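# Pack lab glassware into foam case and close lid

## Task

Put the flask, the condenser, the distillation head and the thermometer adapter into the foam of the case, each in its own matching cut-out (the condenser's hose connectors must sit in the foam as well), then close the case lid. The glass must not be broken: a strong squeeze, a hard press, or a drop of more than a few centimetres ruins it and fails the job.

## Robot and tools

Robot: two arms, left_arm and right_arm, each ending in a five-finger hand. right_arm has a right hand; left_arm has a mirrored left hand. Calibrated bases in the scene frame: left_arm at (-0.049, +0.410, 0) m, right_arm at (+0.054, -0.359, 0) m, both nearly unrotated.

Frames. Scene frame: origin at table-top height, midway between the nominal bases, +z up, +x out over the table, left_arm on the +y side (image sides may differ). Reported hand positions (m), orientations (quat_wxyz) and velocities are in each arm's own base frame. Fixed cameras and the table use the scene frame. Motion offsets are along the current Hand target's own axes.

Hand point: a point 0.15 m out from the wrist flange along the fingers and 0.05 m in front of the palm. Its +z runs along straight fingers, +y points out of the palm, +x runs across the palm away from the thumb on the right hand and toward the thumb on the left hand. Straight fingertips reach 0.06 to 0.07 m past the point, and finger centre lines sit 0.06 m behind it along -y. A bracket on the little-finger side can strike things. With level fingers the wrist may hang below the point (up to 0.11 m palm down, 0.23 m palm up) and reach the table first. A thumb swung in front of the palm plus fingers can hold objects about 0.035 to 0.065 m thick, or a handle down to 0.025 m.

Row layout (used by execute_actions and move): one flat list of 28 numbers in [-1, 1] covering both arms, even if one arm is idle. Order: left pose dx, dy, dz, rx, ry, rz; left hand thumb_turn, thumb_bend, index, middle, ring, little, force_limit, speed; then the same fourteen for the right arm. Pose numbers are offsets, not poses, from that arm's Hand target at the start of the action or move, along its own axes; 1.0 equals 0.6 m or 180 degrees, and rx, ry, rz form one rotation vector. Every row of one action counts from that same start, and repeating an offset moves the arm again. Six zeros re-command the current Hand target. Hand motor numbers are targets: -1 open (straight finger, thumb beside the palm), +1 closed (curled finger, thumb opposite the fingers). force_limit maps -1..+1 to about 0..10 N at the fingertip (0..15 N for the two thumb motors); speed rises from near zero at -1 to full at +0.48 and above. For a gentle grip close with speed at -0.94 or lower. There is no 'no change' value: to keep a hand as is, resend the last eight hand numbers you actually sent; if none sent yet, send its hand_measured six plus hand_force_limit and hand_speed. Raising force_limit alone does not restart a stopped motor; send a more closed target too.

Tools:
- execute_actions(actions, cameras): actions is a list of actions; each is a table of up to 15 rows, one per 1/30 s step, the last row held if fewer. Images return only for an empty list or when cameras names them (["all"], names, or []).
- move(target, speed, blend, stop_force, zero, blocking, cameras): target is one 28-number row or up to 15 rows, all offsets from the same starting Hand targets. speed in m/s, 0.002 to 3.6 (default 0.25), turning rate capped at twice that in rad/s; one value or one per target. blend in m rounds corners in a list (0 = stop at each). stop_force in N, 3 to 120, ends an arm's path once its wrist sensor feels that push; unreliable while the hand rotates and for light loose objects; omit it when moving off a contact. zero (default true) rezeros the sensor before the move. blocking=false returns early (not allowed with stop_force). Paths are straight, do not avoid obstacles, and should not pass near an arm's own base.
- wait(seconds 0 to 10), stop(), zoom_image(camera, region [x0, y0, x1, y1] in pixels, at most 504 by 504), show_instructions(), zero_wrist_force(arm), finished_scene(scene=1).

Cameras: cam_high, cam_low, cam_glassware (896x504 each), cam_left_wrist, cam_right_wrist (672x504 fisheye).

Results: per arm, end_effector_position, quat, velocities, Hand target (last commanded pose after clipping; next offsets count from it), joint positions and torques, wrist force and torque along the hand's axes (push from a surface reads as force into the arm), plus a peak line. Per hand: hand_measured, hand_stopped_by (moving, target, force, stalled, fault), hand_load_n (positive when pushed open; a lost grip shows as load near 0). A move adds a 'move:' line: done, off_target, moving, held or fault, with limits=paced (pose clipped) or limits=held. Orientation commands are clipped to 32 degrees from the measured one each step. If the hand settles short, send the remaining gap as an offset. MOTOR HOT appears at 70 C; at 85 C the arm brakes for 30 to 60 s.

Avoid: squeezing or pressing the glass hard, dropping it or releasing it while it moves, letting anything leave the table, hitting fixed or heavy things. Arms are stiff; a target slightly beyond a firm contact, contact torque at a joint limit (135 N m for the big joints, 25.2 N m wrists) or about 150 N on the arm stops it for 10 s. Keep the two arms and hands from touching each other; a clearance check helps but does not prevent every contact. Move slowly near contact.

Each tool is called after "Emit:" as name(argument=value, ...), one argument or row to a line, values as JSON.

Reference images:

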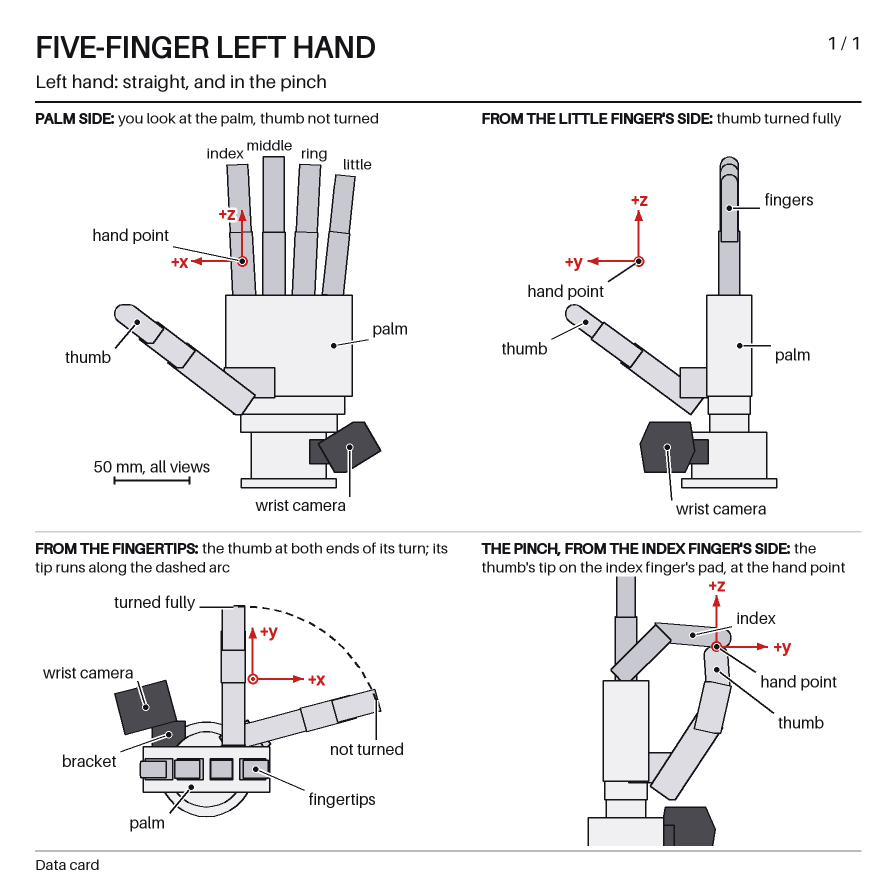

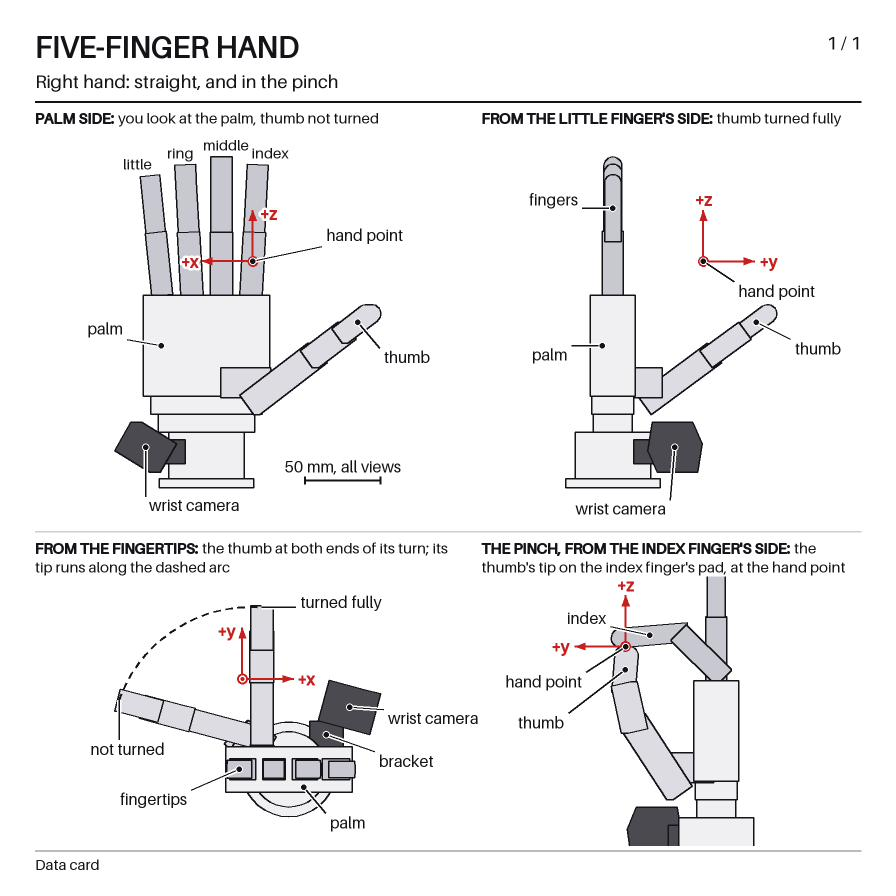

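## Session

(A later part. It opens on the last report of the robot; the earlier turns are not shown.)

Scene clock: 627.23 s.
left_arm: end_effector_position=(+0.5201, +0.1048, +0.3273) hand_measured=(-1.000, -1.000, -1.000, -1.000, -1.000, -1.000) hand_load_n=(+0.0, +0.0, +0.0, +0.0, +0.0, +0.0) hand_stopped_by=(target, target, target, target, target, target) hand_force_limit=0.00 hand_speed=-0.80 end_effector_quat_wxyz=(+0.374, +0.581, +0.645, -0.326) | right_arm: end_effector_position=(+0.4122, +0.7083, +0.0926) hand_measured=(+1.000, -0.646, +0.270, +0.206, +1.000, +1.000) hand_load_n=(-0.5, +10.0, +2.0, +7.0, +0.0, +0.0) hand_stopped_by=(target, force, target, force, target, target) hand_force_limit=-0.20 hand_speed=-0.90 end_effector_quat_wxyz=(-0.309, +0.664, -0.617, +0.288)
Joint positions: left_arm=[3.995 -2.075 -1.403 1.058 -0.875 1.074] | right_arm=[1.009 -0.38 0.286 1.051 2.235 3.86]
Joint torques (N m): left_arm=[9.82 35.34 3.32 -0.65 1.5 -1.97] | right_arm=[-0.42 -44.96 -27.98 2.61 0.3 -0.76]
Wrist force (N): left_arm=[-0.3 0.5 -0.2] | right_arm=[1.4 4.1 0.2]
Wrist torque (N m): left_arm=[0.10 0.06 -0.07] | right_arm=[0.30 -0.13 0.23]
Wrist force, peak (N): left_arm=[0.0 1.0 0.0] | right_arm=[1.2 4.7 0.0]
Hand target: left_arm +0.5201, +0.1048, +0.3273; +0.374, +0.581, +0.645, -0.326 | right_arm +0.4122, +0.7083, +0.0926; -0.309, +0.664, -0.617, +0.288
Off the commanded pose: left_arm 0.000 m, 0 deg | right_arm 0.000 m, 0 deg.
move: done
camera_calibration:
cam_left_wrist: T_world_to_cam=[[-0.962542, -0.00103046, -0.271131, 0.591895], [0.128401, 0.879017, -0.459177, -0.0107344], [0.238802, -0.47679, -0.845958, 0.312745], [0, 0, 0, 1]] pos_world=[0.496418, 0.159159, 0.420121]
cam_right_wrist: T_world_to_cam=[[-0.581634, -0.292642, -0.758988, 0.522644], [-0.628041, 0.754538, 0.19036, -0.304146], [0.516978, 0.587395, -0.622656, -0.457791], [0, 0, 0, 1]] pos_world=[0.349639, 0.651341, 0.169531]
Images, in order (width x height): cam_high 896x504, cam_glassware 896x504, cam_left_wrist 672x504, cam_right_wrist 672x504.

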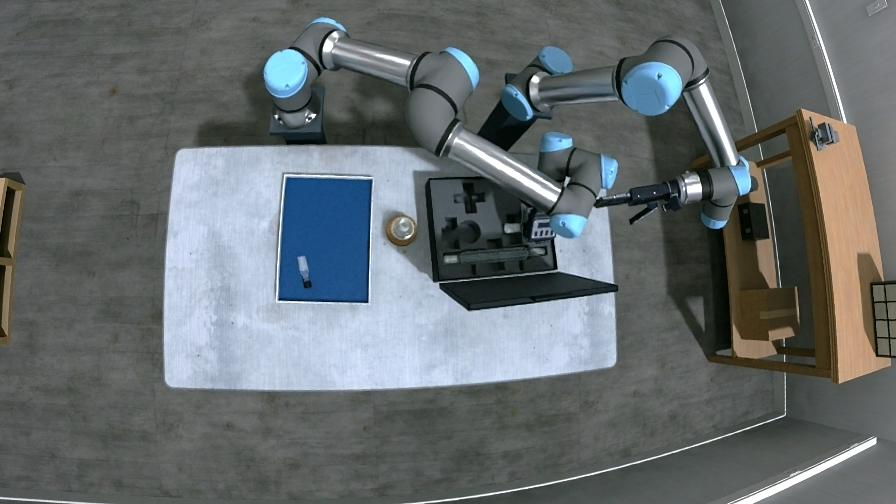

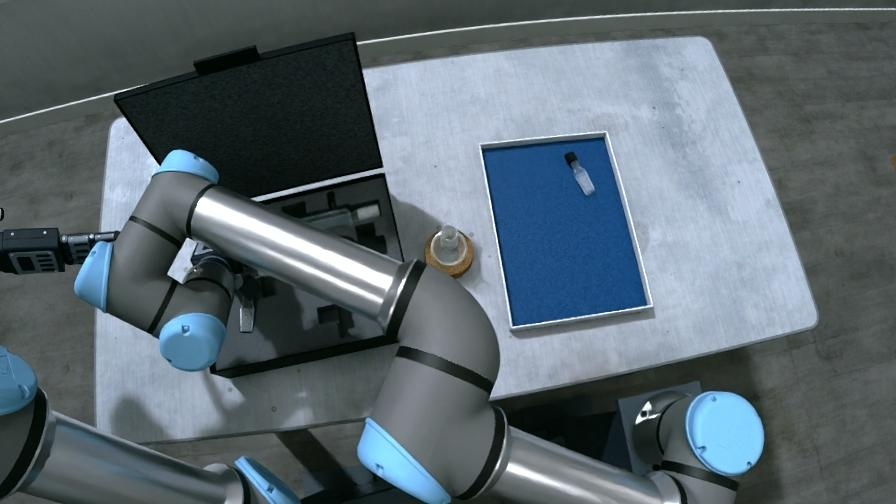

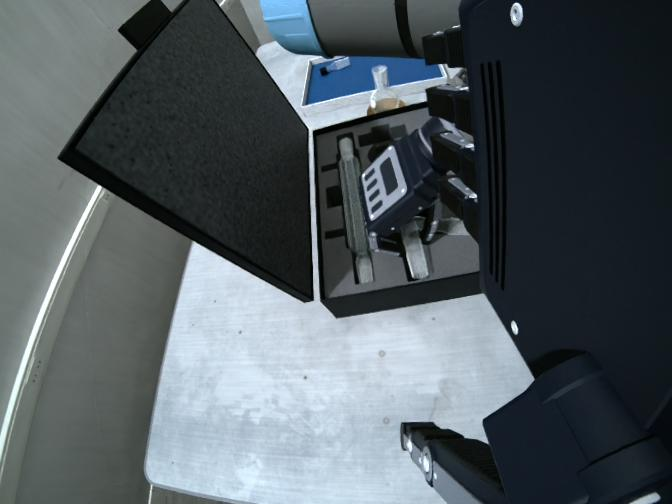

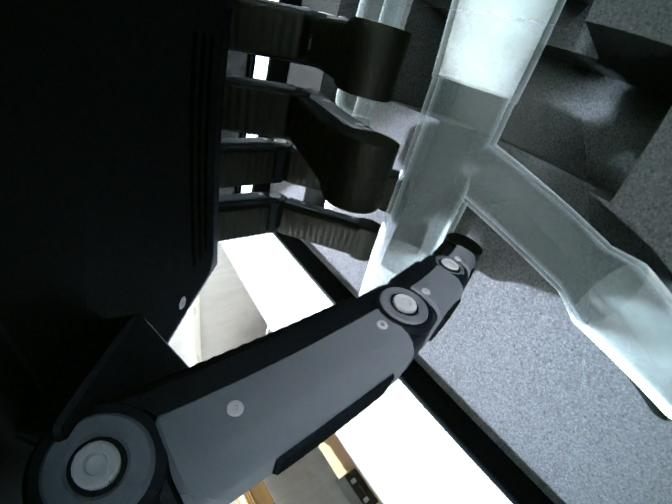

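Emit:
move(
  target=[0,0,0,0,0,0,-1,-1,-1,-1,-1,-1,0,-0.8,0.0008,0.00457,0.0049,0,0,0,1,-0.1,0.27,0.6,1,1,-0.2,-0.9],
  speed=0.015,
  stop_force=4,
  cameras=["cam_high","cam_glassware","cam_left_wrist","cam_right_wrist"],
)

Emit:
zoom_image(
  camera="cam_high",
  region=[490, 195, 545, 255],
)

Emit:
zoom_image(
  camera="cam_left_wrist",
  region=[390, 200, 460, 290],
)

Emit:
zoom_image(
  camera="cam_glassware",
  region=[230, 260, 290, 350],
)

Scene clock: 637.97 s.
left_arm: end_effector_position=(+0.5201, +0.1048, +0.3273) hand_measured=(-1.000, -1.000, -1.000, -1.000, -1.000, -1.000) hand_load_n=(+0.0, +0.0, +0.0, +0.0, +0.0, +0.0) hand_stopped_by=(target, target, target, target, target, target) hand_force_limit=0.00 hand_speed=-0.80 end_effector_quat_wxyz=(+0.374, +0.581, +0.645, -0.326) | right_arm: end_effector_position=(+0.4128, +0.7078, +0.0886) hand_measured=(+1.000, -0.646, +0.270, +0.206, +1.000, +1.000) hand_load_n=(-1.0, +10.0, +2.0, +7.5, +0.0, +0.0) hand_stopped_by=(target, force, target, force, target, target) hand_force_limit=-0.20 hand_speed=-0.90 end_effector_quat_wxyz=(-0.309, +0.664, -0.617, +0.288)
Joint positions: left_arm=[3.995 -2.075 -1.403 1.058 -0.875 1.074] | right_arm=[1.008 -0.385 0.305 1.036 2.235 3.859]
Joint torques (N m): left_arm=[10.57 36.55 3.19 -0.59 1.65 -2.13] | right_arm=[-1.59 -54.98 -28.13 2.42 0.01 -1.05]
Wrist force (N): left_arm=[-0.1 0.7 -0.2] | right_arm=[1.8 4.3 -0.2]
Wrist torque (N m): left_arm=[0.13 0.04 -0.06] | right_arm=[0.33 -0.16 0.23]
Wrist force, peak (N): left_arm=[-0.2 1.0 -0.3] | right_arm=[1.7 4.7 0.1]
Hand target: left_arm +0.5201, +0.1048, +0.3273; +0.374, +0.581, +0.645, -0.326 | right_arm +0.4128, +0.7078, +0.0886; -0.309, +0.664, -0.617, +0.288
Off the commanded pose: left_arm 0.000 m, 0 deg | right_arm 0.000 m, 0 deg.
move: done
camera_calibration:
cam_left_wrist: T_world_to_cam=[[-0.962542, -0.00103046, -0.271131, 0.591895], [0.128401, 0.879017, -0.459177, -0.0107344], [0.238802, -0.47679, -0.845958, 0.312745], [0, 0, 0, 1]] pos_world=[0.496418, 0.159159, 0.420121]
cam_right_wrist: T_world_to_cam=[[-0.581649, -0.292658, -0.75897, 0.519689], [-0.628001, 0.754583, 0.190313, -0.30271], [0.517009, 0.58733, -0.622692, -0.460271], [0, 0, 0, 1]] pos_world=[0.350139, 0.650841, 0.165431]
Images, in order (width x height): cam_high 896x504, cam_glassware 896x504, cam_left_wrist 672x504, cam_right_wrist 672x504.

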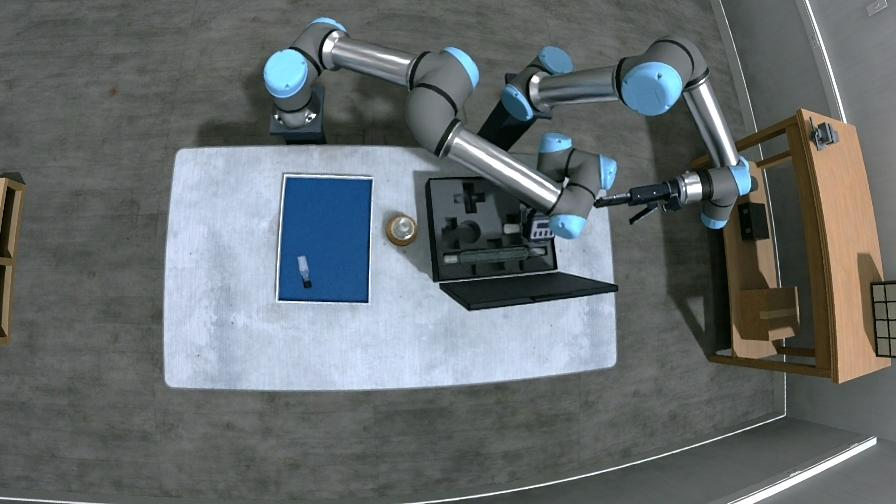

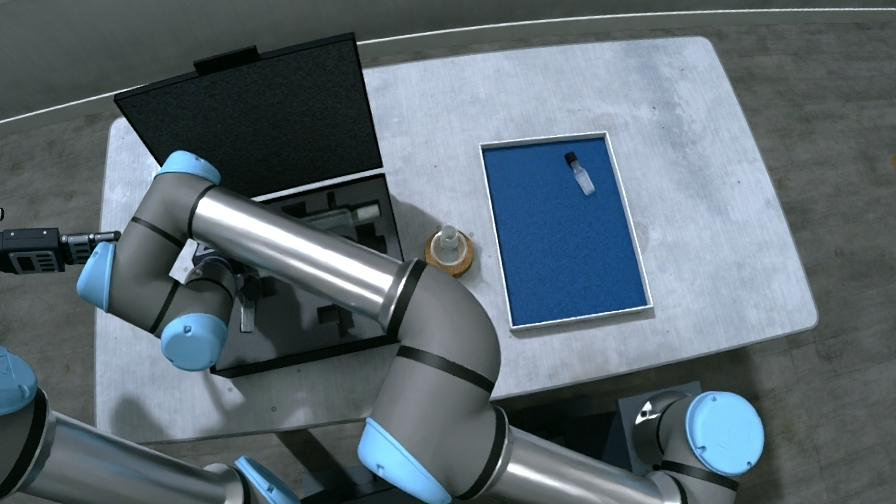

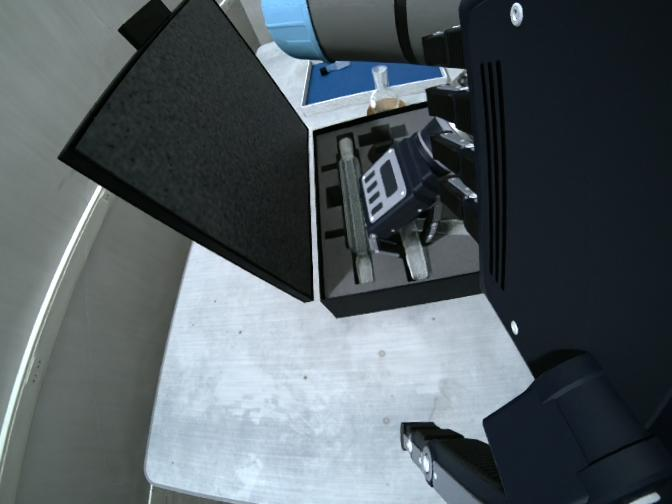

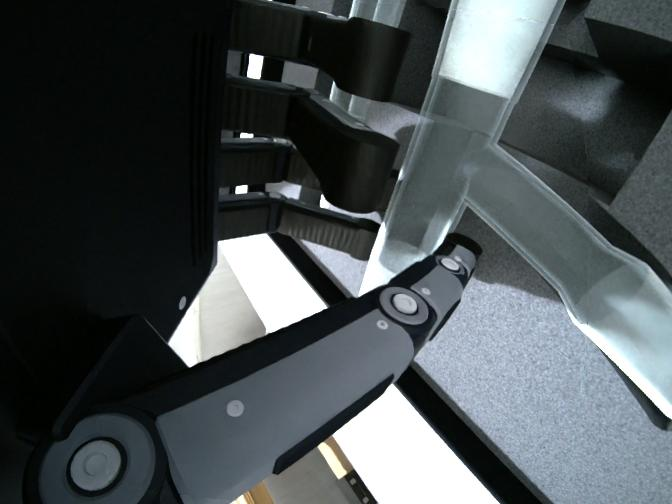

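Scaled by 8.400 from the camera's 896x504 image, which has a finer 1280x720 frame.

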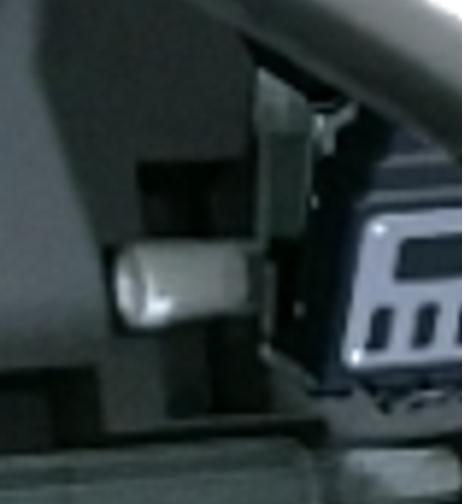

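Scaled by 5.600 from the camera's 672x504 image, which has a finer 960x720 frame.

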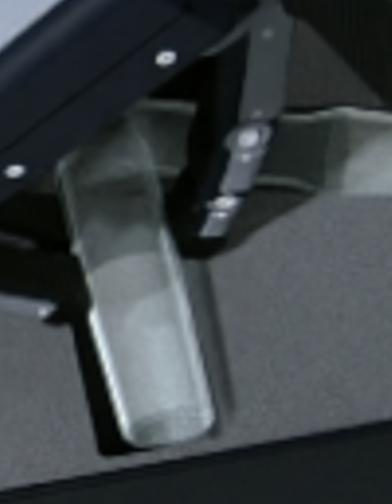

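Scaled by 5.600 from the camera's 896x504 image, which has a finer 1280x720 frame.

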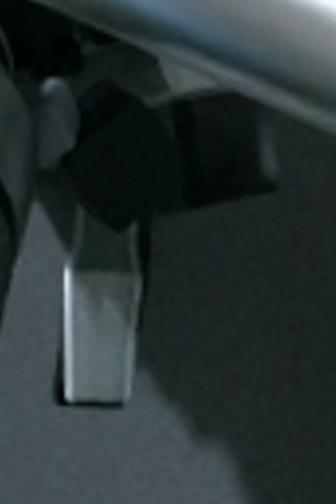

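Emit:
move(
  target=[0,0,0,0,0,0,-1,-1,-1,-1,-1,-1,0,-0.8,-0.0008,0.0051,0.0043,0,0,0,1,-0.1,0.27,0.6,1,1,-0.2,-0.9],
  speed=0.015,
  stop_force=4,
  cameras=["cam_high","cam_glassware","cam_left_wrist","cam_right_wrist"],
)

Emit:
zoom_image(
  camera="cam_high",
  region=[490, 195, 545, 255],
)

Emit:
zoom_image(
  camera="cam_left_wrist",
  region=[390, 200, 460, 290],
)

Emit:
zoom_image(
  camera="cam_glassware",
  region=[230, 260, 290, 350],
)

Scene clock: 644.43 s.
left_arm: end_effector_position=(+0.5201, +0.1048, +0.3273) hand_measured=(-1.000, -1.000, -1.000, -1.000, -1.000, -1.000) hand_load_n=(+0.0, +0.0, +0.0, +0.0, +0.0, +0.0) hand_stopped_by=(target, target, target, target, target, target) hand_force_limit=0.00 hand_speed=-0.80 end_effector_quat_wxyz=(+0.374, +0.581, +0.645, -0.326) | right_arm: end_effector_position=(+0.4127, +0.7082, +0.0852) hand_measured=(+1.000, -0.646, +0.270, +0.206, +1.000, +1.000) hand_load_n=(-1.0, +10.5, +1.0, +6.0, +0.0, +0.0) hand_stopped_by=(target, force, target, force, target, target) hand_force_limit=-0.20 hand_speed=-0.90 end_effector_quat_wxyz=(-0.309, +0.664, -0.617, +0.288)
Joint positions: left_arm=[3.995 -2.075 -1.403 1.058 -0.875 1.074] | right_arm=[1.008 -0.384 0.312 1.028 2.235 3.859]
Joint torques (N m): left_arm=[10.46 34.4 2.82 -0.59 1.7 -2.08] | right_arm=[-1.98 -61.43 -26.74 2.11 -0.35 -1.4]
Wrist force (N): left_arm=[-0.2 0.6 -0.4] | right_arm=[2.5 0.9 -2.4]
Wrist torque (N m): left_arm=[0.12 0.04 -0.06] | right_arm=[0.21 -0.09 0.04]
Wrist force, peak (N): left_arm=[-0.2 1.0 -0.3] | right_arm=[1.8 4.7 0.1]
Hand target: left_arm +0.5201, +0.1048, +0.3273; +0.374, +0.581, +0.645, -0.326 | right_arm +0.4127, +0.7082, +0.0852; -0.309, +0.664, -0.617, +0.288 (not the last commanded pose)
Off the commanded pose: left_arm 0.000 m, 0 deg | right_arm 0.001 m, 0 deg.
move: contact (right_arm)
camera_calibration:
cam_left_wrist: T_world_to_cam=[[-0.962542, -0.00103046, -0.271131, 0.591895], [0.128401, 0.879017, -0.459177, -0.0107344], [0.238802, -0.47679, -0.845958, 0.312745], [0, 0, 0, 1]] pos_world=[0.496418, 0.159159, 0.420121]
cam_right_wrist: T_world_to_cam=[[-0.581686, -0.292614, -0.758959, 0.517208], [-0.627968, 0.754599, 0.190358, -0.302394], [0.517009, 0.58733, -0.622692, -0.462623], [0, 0, 0, 1]] pos_world=[0.350139, 0.651241, 0.162031]
Images, in order (width x height): cam_high 896x504, cam_glassware 896x504, cam_left_wrist 672x504, cam_right_wrist 672x504.

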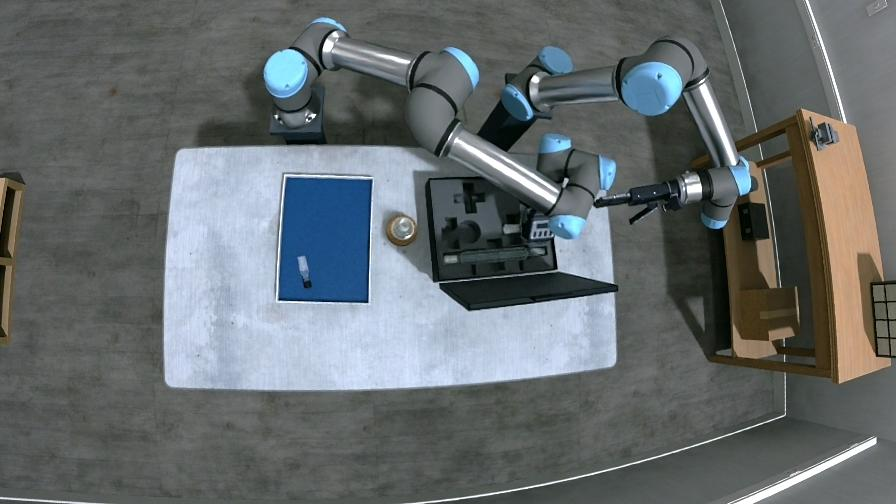

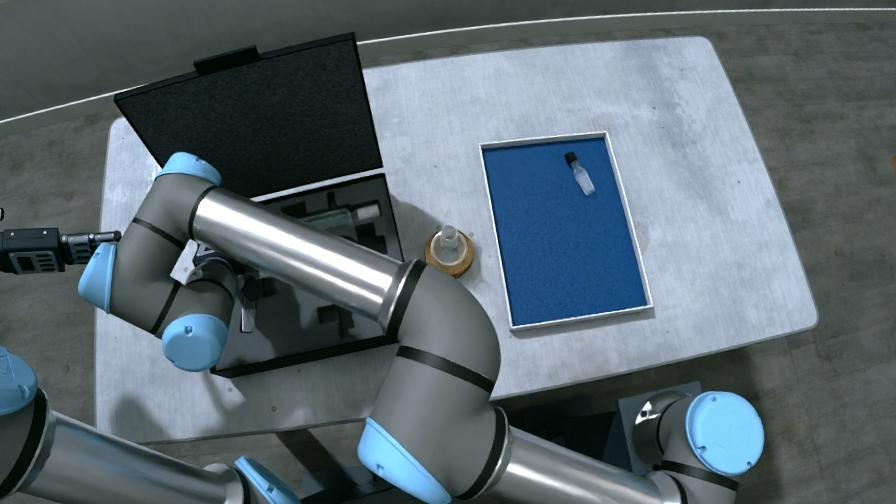

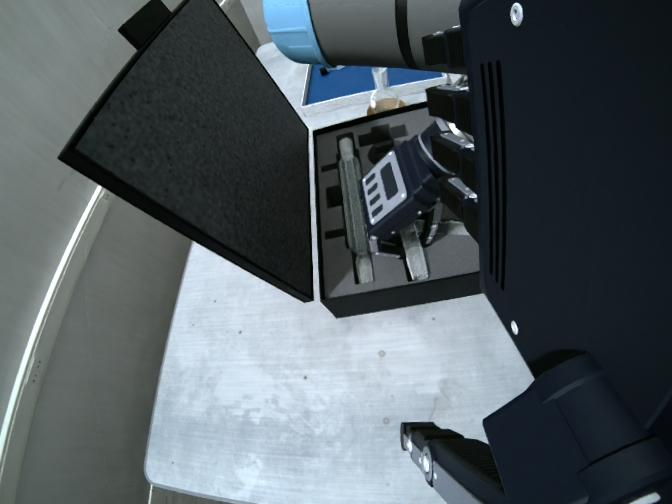

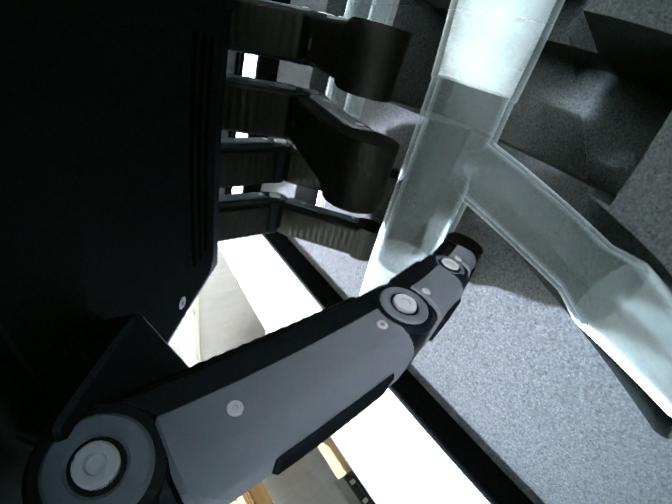

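Scaled by 8.400 from the camera's 896x504 image, which has a finer 1280x720 frame.

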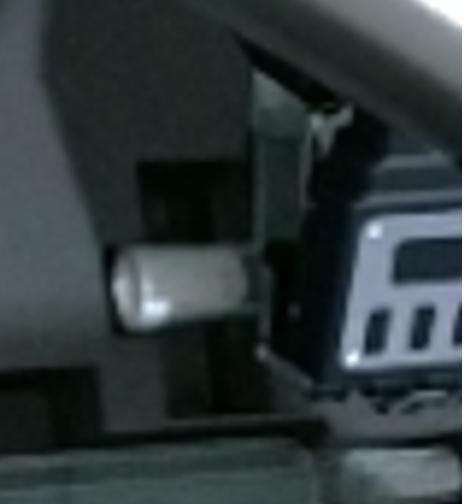

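Scaled by 5.600 from the camera's 672x504 image, which has a finer 960x720 frame.

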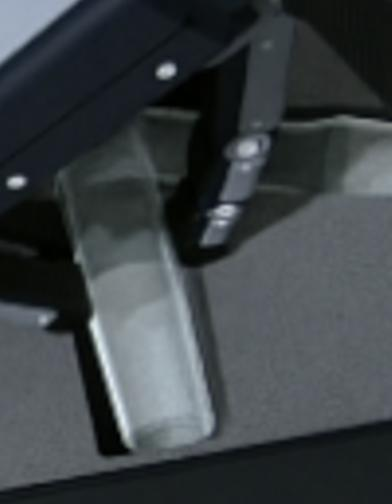

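Scaled by 5.600 from the camera's 896x504 image, which has a finer 1280x720 frame.

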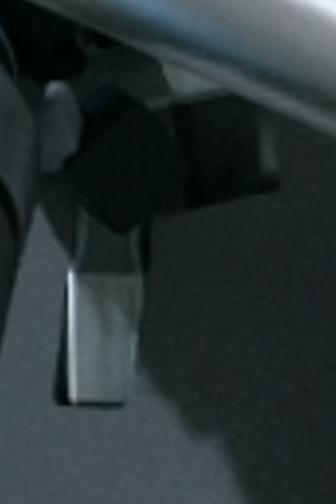

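Emit:
zoom_image(
  camera="cam_glassware",
  region=[232, 300, 262, 340],
)

Emit:
zoom_image(
  camera="cam_left_wrist",
  region=[400, 250, 440, 290],
)

Emit:
zoom_image(
  camera="cam_high",
  region=[495, 215, 525, 245],
)

Scaled by 12.600 from the camera's 896x504 image, which has a finer 1280x720 frame.

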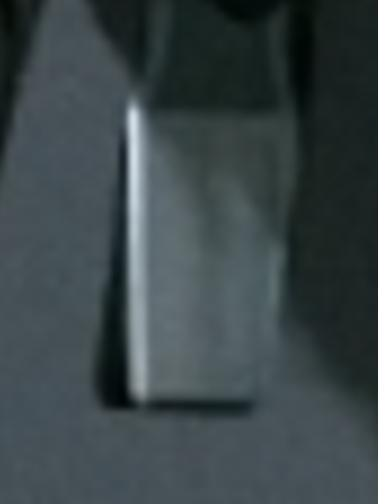

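Scaled by 12.600 from the camera's 672x504 image, which has a finer 960x720 frame.

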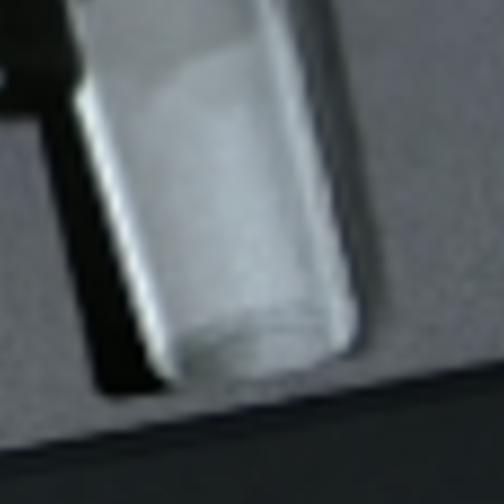

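Scaled by 16.800 from the camera's 896x504 image, which has a finer 1280x720 frame.

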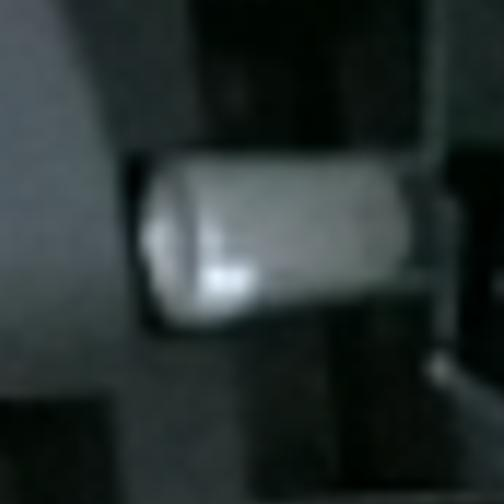

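Emit:
move(
  target=[
    [0,0,0,0,0,0,-1,-1,-1,-1,-1,-1,0,-0.8,0.0,-0.00383,-0.00321,0,0,0,1,-0.1,0.27,0.6,1,1,-0.2,-0.9],
    [0,0,0,0,0,0,-1,-1,-1,-1,-1,-1,0,-0.8,0.00166,-0.00375,-0.0033,0,0,0,1,-0.1,0.27,0.6,1,1,-0.2,-0.9],
  ],
  speed=0.02,
  cameras=[],
)

Emit:
move(
  target=[0,0,0,0,0,0,-1,-1,-1,-1,-1,-1,0,-0.8,0,0.00766,0.00643,0,0,0,1,-0.1,0.27,0.6,1,1,-0.2,-0.9],
  speed=0.012,
  stop_force=4,
  cameras=["cam_high","cam_glassware","cam_left_wrist","cam_right_wrist"],
)

Emit:
zoom_image(
  camera="cam_left_wrist",
  region=[400, 250, 440, 290],
)

Emit:
zoom_image(
  camera="cam_high",
  region=[495, 215, 525, 245],
)

Emit:
zoom_image(
  camera="cam_glassware",
  region=[232, 300, 262, 340],
)

Scene clock: 659.03 s.
left_arm: end_effector_position=(+0.5201, +0.1048, +0.3273) hand_measured=(-1.000, -1.000, -1.000, -1.000, -1.000, -1.000) hand_load_n=(+0.0, +0.0, +0.0, +0.0, +0.0, +0.0) hand_stopped_by=(target, target, target, target, target, target) hand_force_limit=0.00 hand_speed=-0.80 end_effector_quat_wxyz=(+0.374, +0.581, +0.645, -0.326) | right_arm: end_effector_position=(+0.4128, +0.7072, +0.0882) hand_measured=(+1.000, -0.646, +0.270, +0.206, +1.000, +1.000) hand_load_n=(+0.0, +10.0, +2.0, +6.5, +0.5, +0.0) hand_stopped_by=(target, force, target, force, target, target) hand_force_limit=-0.20 hand_speed=-0.90 end_effector_quat_wxyz=(-0.309, +0.664, -0.617, +0.288)
Joint positions: left_arm=[3.995 -2.075 -1.403 1.058 -0.875 1.074] | right_arm=[1.008 -0.39 0.316 1.029 2.235 3.858]
Joint torques (N m): left_arm=[9.01 35.19 3.01 -0.77 1.42 -2.02] | right_arm=[-0.09 -44.83 -24.56 1.9 -0.05 -1.45]
Wrist force (N): left_arm=[-0.3 0.6 -0.2] | right_arm=[1.3 4.4 0.1]
Wrist torque (N m): left_arm=[0.11 0.07 -0.08] | right_arm=[0.36 -0.13 0.24]
Wrist force, peak (N): left_arm=[-0.3 0.9 -0.6] | right_arm=[2.3 4.8 0.5]
Hand target: left_arm +0.5201, +0.1048, +0.3273; +0.374, +0.581, +0.645, -0.326 | right_arm +0.4128, +0.7072, +0.0882; -0.309, +0.664, -0.617, +0.288
Off the commanded pose: left_arm 0.000 m, 0 deg | right_arm 0.000 m, 0 deg.
move: done
No camera images: "cameras" was empty.

Scene clock: 660.37 s.
left_arm: end_effector_position=(+0.5201, +0.1048, +0.3273) hand_measured=(-1.000, -1.000, -1.000, -1.000, -1.000, -1.000) hand_load_n=(+0.0, +0.0, +0.0, +0.0, +0.0, +0.0) hand_stopped_by=(target, target, target, target, target, target) hand_force_limit=0.00 hand_speed=-0.80 end_effector_quat_wxyz=(+0.374, +0.581, +0.645, -0.326) | right_arm: end_effector_position=(+0.4128, +0.7072, +0.0852) hand_measured=(+1.000, -0.646, +0.270, +0.206, +1.000, +1.000) hand_load_n=(+0.0, +10.5, +1.5, +5.0, +0.0, +0.0) hand_stopped_by=(target, force, target, force, target, target) hand_force_limit=-0.20 hand_speed=-0.90 end_effector_quat_wxyz=(-0.309, +0.664, -0.617, +0.288)
Joint positions: left_arm=[3.995 -2.075 -1.403 1.058 -0.875 1.074] | right_arm=[1.008 -0.391 0.326 1.021 2.235 3.858]
Joint torques (N m): left_arm=[10.57 35.69 3.93 -0.74 1.63 -1.93] | right_arm=[0.05 -42.73 -26.56 1.66 0.79 0.19]
Wrist force (N): left_arm=[-0.4 0.4 -0.1] | right_arm=[1.6 1.3 -2.3]
Wrist torque (N m): left_arm=[0.06 0.07 -0.07] | right_arm=[0.27 -0.11 0.17]
Wrist force, peak (N): left_arm=[0.2 0.9 -0.4] | right_arm=[1.7 4.3 0.0]
Hand target: left_arm +0.5201, +0.1048, +0.3273; +0.374, +0.581, +0.645, -0.326 | right_arm +0.4128, +0.7072, +0.0852; -0.309, +0.664, -0.617, +0.288 (not the last commanded pose)
Off the commanded pose: left_arm 0.000 m, 0 deg | right_arm 0.003 m, 0 deg.
move: contact (right_arm)
camera_calibration:
cam_left_wrist: T_world_to_cam=[[-0.962542, -0.00103046, -0.271131, 0.591895], [0.128401, 0.879017, -0.459177, -0.0107344], [0.238802, -0.47679, -0.845958, 0.312745], [0, 0, 0, 1]] pos_world=[0.496418, 0.159159, 0.420121]
cam_right_wrist: T_world_to_cam=[[-0.581788, -0.292687, -0.758852, 0.51704], [-0.627934, 0.754627, 0.19036, -0.301607], [0.516934, 0.587259, -0.622821, -0.461994], [0, 0, 0, 1]] pos_world=[0.350239, 0.650242, 0.162031]
Images, in order (width x height): cam_high 896x504, cam_glassware 896x504, cam_left_wrist 672x504, cam_right_wrist 672x504.

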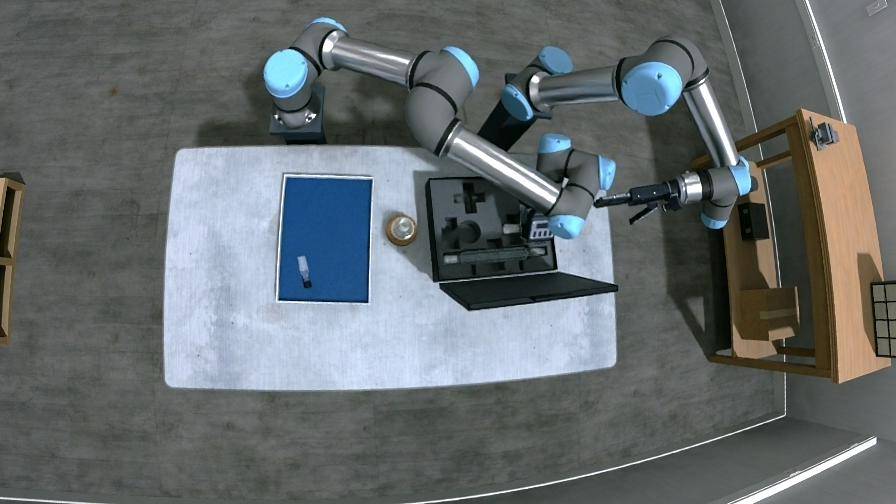

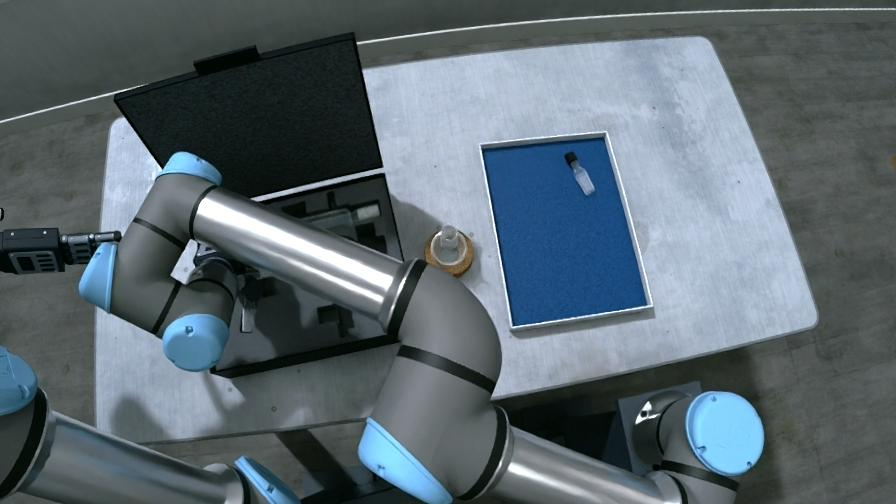

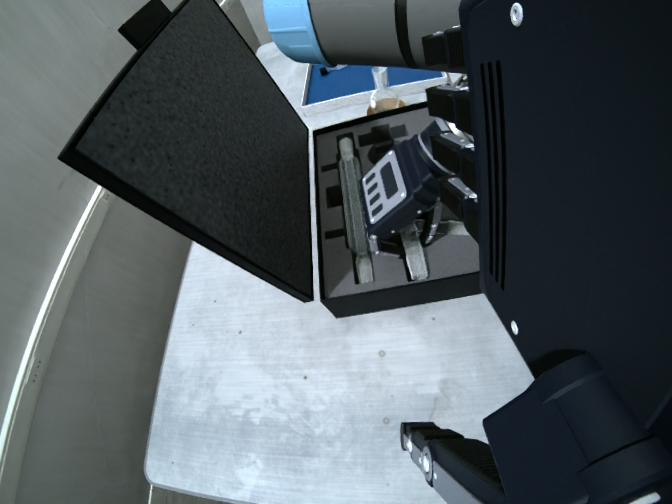

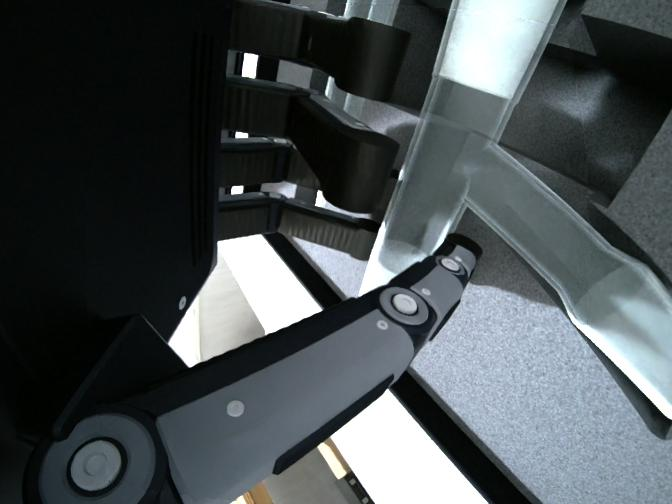

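Scaled by 12.600 from the camera's 672x504 image, which has a finer 960x720 frame.

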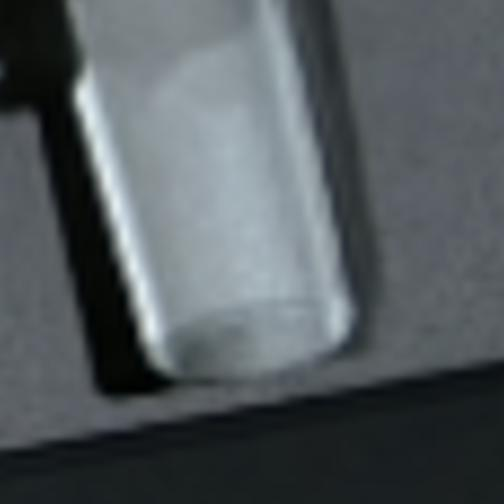

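Scaled by 16.800 from the camera's 896x504 image, which has a finer 1280x720 frame.

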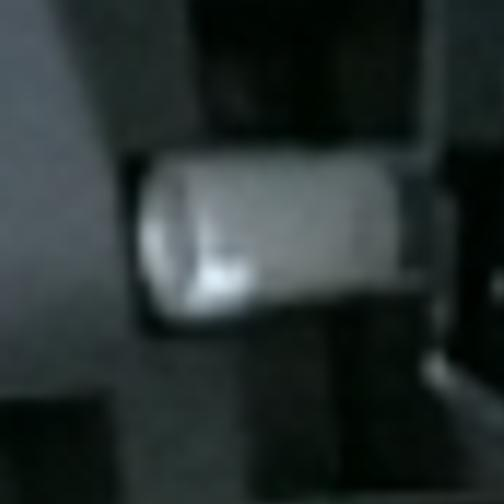

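Scaled by 12.600 from the camera's 896x504 image, which has a finer 1280x720 frame.

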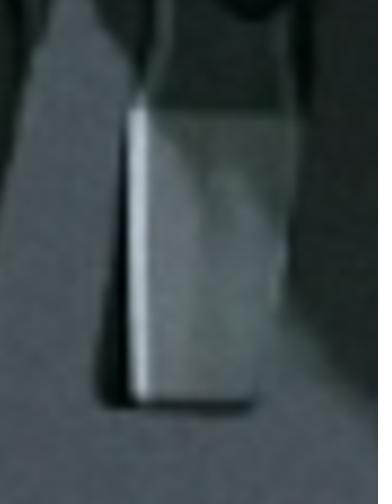

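Emit:
move(
  target=[
    [0,0,0,0,0,0,-1,-1,-1,-1,-1,-1,0,-0.8,0.0,-0.00383,-0.00321,0,0,0,1,-0.1,0.27,0.6,1,1,-0.2,-0.9],
    [0,0,0,0,0,0,-1,-1,-1,-1,-1,-1,0,-0.8,0.0027,-0.00394,-0.00309,0,0.00511,0.00429,1,-0.1,0.27,0.6,1,1,-0.2,-0.9],
  ],
  speed=0.02,
  cameras=[],
)

Emit:
move(
  target=[0,0,0,0,0,0,-1,-1,-1,-1,-1,-1,0,-0.8,0,0.00306,0.00257,0,0,0,1,-0.1,0.27,0.6,1,1,-0.2,-0.9],
  speed=0.012,
  stop_force=4,
  cameras=["cam_high","cam_glassware","cam_left_wrist","cam_right_wrist"],
)

Emit:
zoom_image(
  camera="cam_left_wrist",
  region=[400, 250, 440, 290],
)

Emit:
zoom_image(
  camera="cam_high",
  region=[495, 215, 525, 245],
)

Emit:
zoom_image(
  camera="cam_glassware",
  region=[232, 300, 262, 340],
)

Scene clock: 680.87 s.
left_arm: end_effector_position=(+0.5201, +0.1048, +0.3273) hand_measured=(-1.000, -1.000, -1.000, -1.000, -1.000, -1.000) hand_load_n=(+0.0, +0.0, +0.0, +0.0, +0.0, +0.0) hand_stopped_by=(target, target, target, target, target, target) hand_force_limit=0.00 hand_speed=-0.80 end_effector_quat_wxyz=(+0.374, +0.581, +0.645, -0.326) | right_arm: end_effector_position=(+0.4130, +0.7056, +0.0882) hand_measured=(+1.000, -0.646, +0.270, +0.206, +1.000, +1.000) hand_load_n=(+0.0, +10.0, +2.0, +6.5, +0.0, +0.0) hand_stopped_by=(target, force, target, force, target, target) hand_force_limit=-0.20 hand_speed=-0.90 end_effector_quat_wxyz=(-0.306, +0.657, -0.624, +0.291)
Joint positions: left_arm=[3.995 -2.075 -1.403 1.058 -0.875 1.074] | right_arm=[1.01 -0.373 0.286 1.058 2.248 3.883]
Joint torques (N m): left_arm=[9.38 35.49 3.25 -0.67 1.63 -2.11] | right_arm=[5.94 -53.64 -17.96 0.58 -0.07 -1.75]
Wrist force (N): left_arm=[-0.2 0.7 -0.3] | right_arm=[1.5 3.9 0.1]
Wrist torque (N m): left_arm=[0.13 0.05 -0.07] | right_arm=[0.30 -0.15 0.15]
Wrist force, peak (N): left_arm=[-0.4 0.9 -0.4] | right_arm=[1.4 4.5 0.4]
Hand target: left_arm +0.5201, +0.1048, +0.3273; +0.374, +0.581, +0.645, -0.326 | right_arm +0.4130, +0.7056, +0.0882; -0.306, +0.657, -0.624, +0.291
Off the commanded pose: left_arm 0.000 m, 0 deg | right_arm 0.000 m, 0 deg.
move: done
No camera images: "cameras" was empty.

Scene clock: 681.93 s.
left_arm: end_effector_position=(+0.5201, +0.1048, +0.3273) hand_measured=(-1.000, -1.000, -1.000, -1.000, -1.000, -1.000) hand_load_n=(-0.5, +0.0, +0.0, +0.0, +0.0, +0.0) hand_stopped_by=(target, target, target, target, target, target) hand_force_limit=0.00 hand_speed=-0.80 end_effector_quat_wxyz=(+0.374, +0.581, +0.645, -0.326) | right_arm: end_effector_position=(+0.4130, +0.7056, +0.0858) hand_measured=(+1.000, -0.646, +0.270, +0.206, +1.000, +1.000) hand_load_n=(+0.0, +10.0, +1.5, +6.0, +0.0, +0.0) hand_stopped_by=(target, force, target, force, target, target) hand_force_limit=-0.20 hand_speed=-0.90 end_effector_quat_wxyz=(-0.306, +0.657, -0.624, +0.291)
Joint positions: left_arm=[3.995 -2.075 -1.403 1.058 -0.875 1.074] | right_arm=[1.01 -0.375 0.296 1.05 2.248 3.882]
Joint torques (N m): left_arm=[10.07 35.19 3.33 -0.48 1.57 -2.15] | right_arm=[-1.07 -60.89 -21.93 2 -0.2 -1.65]
Wrist force (N): left_arm=[-0.2 0.7 0.1] | right_arm=[1.7 2.9 -0.9]
Wrist torque (N m): left_arm=[0.12 0.06 -0.07] | right_arm=[0.33 -0.18 0.16]
Wrist force, peak (N): left_arm=[-0.3 0.9 -0.2] | right_arm=[1.4 4.5 0.5]
Hand target: left_arm +0.5201, +0.1048, +0.3273; +0.374, +0.581, +0.645, -0.326 | right_arm +0.4130, +0.7056, +0.0858; -0.306, +0.657, -0.624, +0.291
Off the commanded pose: left_arm 0.000 m, 0 deg | right_arm 0.000 m, 0 deg.
move: done
camera_calibration:
cam_left_wrist: T_world_to_cam=[[-0.962542, -0.00103046, -0.271131, 0.591895], [0.128401, 0.879017, -0.459177, -0.0107344], [0.238802, -0.47679, -0.845958, 0.312745], [0, 0, 0, 1]] pos_world=[0.496418, 0.159159, 0.420121]
cam_right_wrist: T_world_to_cam=[[-0.587729, -0.280499, -0.758877, 0.510976], [-0.61202, 0.767614, 0.190264, -0.316185], [0.529156, 0.576271, -0.62282, -0.458071], [0, 0, 0, 1]] pos_world=[0.349195, 0.650009, 0.162631]
Images, in order (width x height): cam_high 896x504, cam_glassware 896x504, cam_left_wrist 672x504, cam_right_wrist 672x504.

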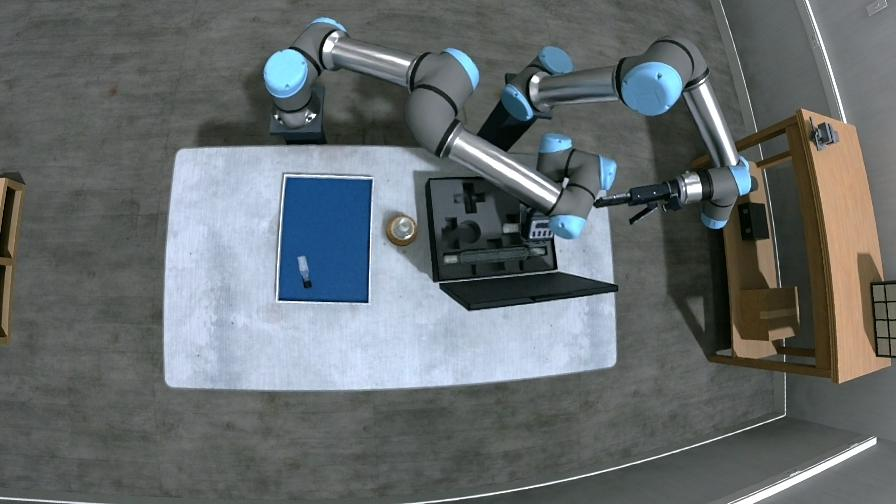

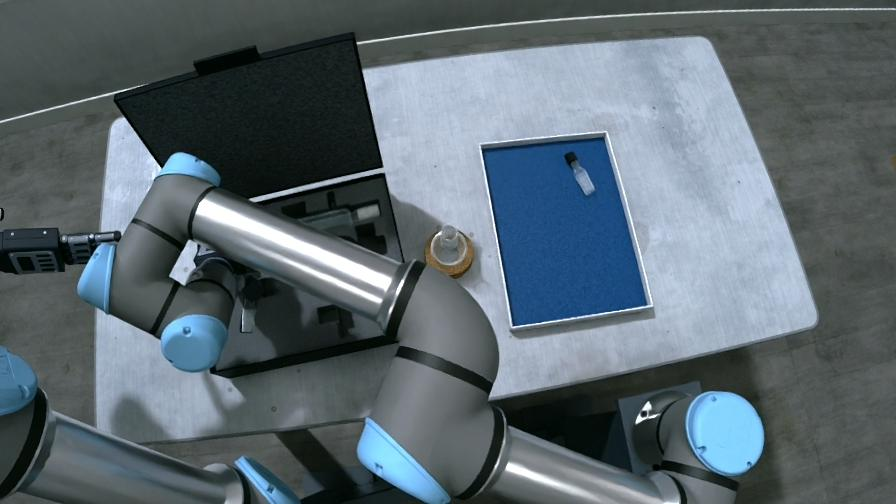

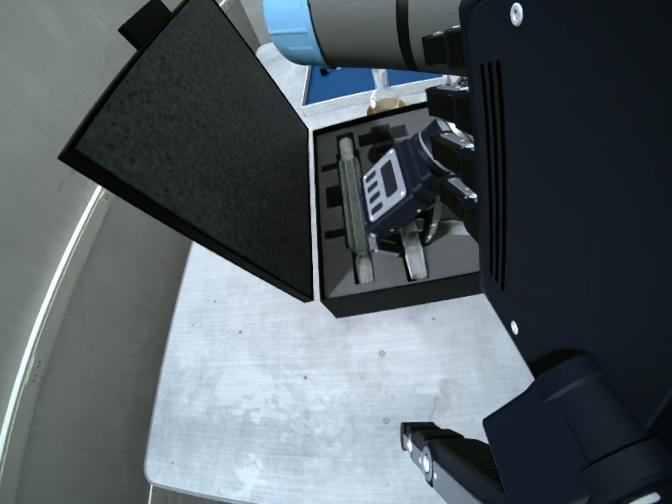

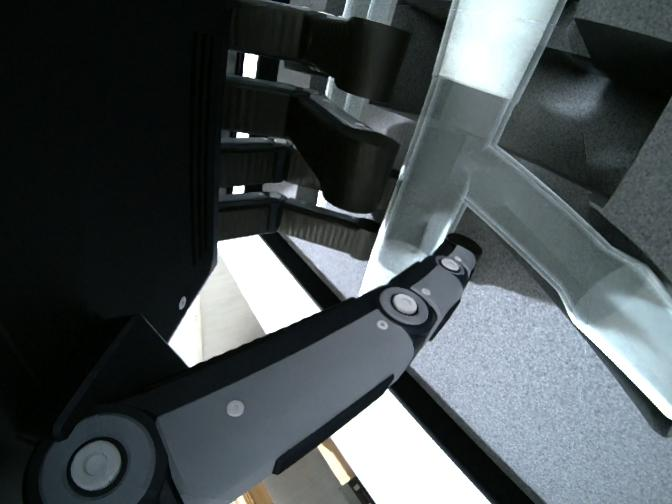

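Scaled by 12.600 from the camera's 672x504 image, which has a finer 960x720 frame.

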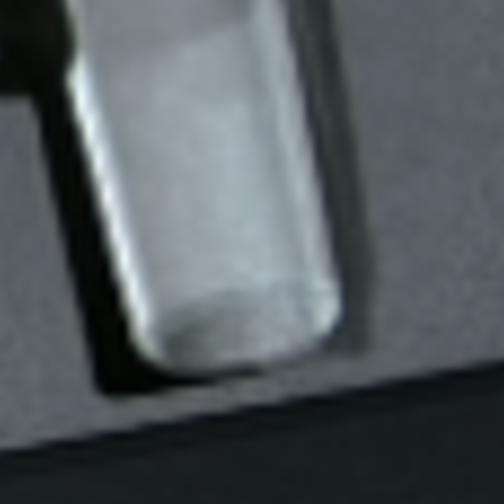

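Scaled by 16.800 from the camera's 896x504 image, which has a finer 1280x720 frame.

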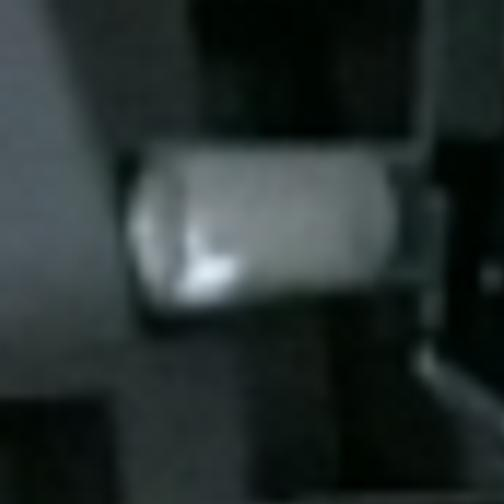

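Scaled by 12.600 from the camera's 896x504 image, which has a finer 1280x720 frame.

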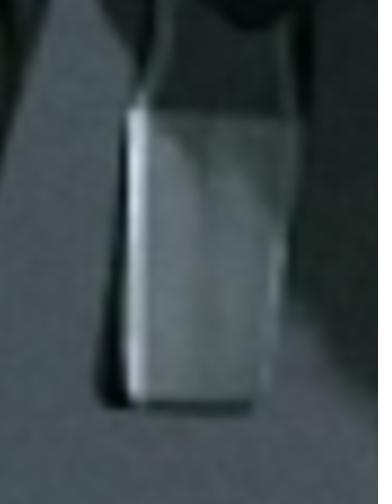

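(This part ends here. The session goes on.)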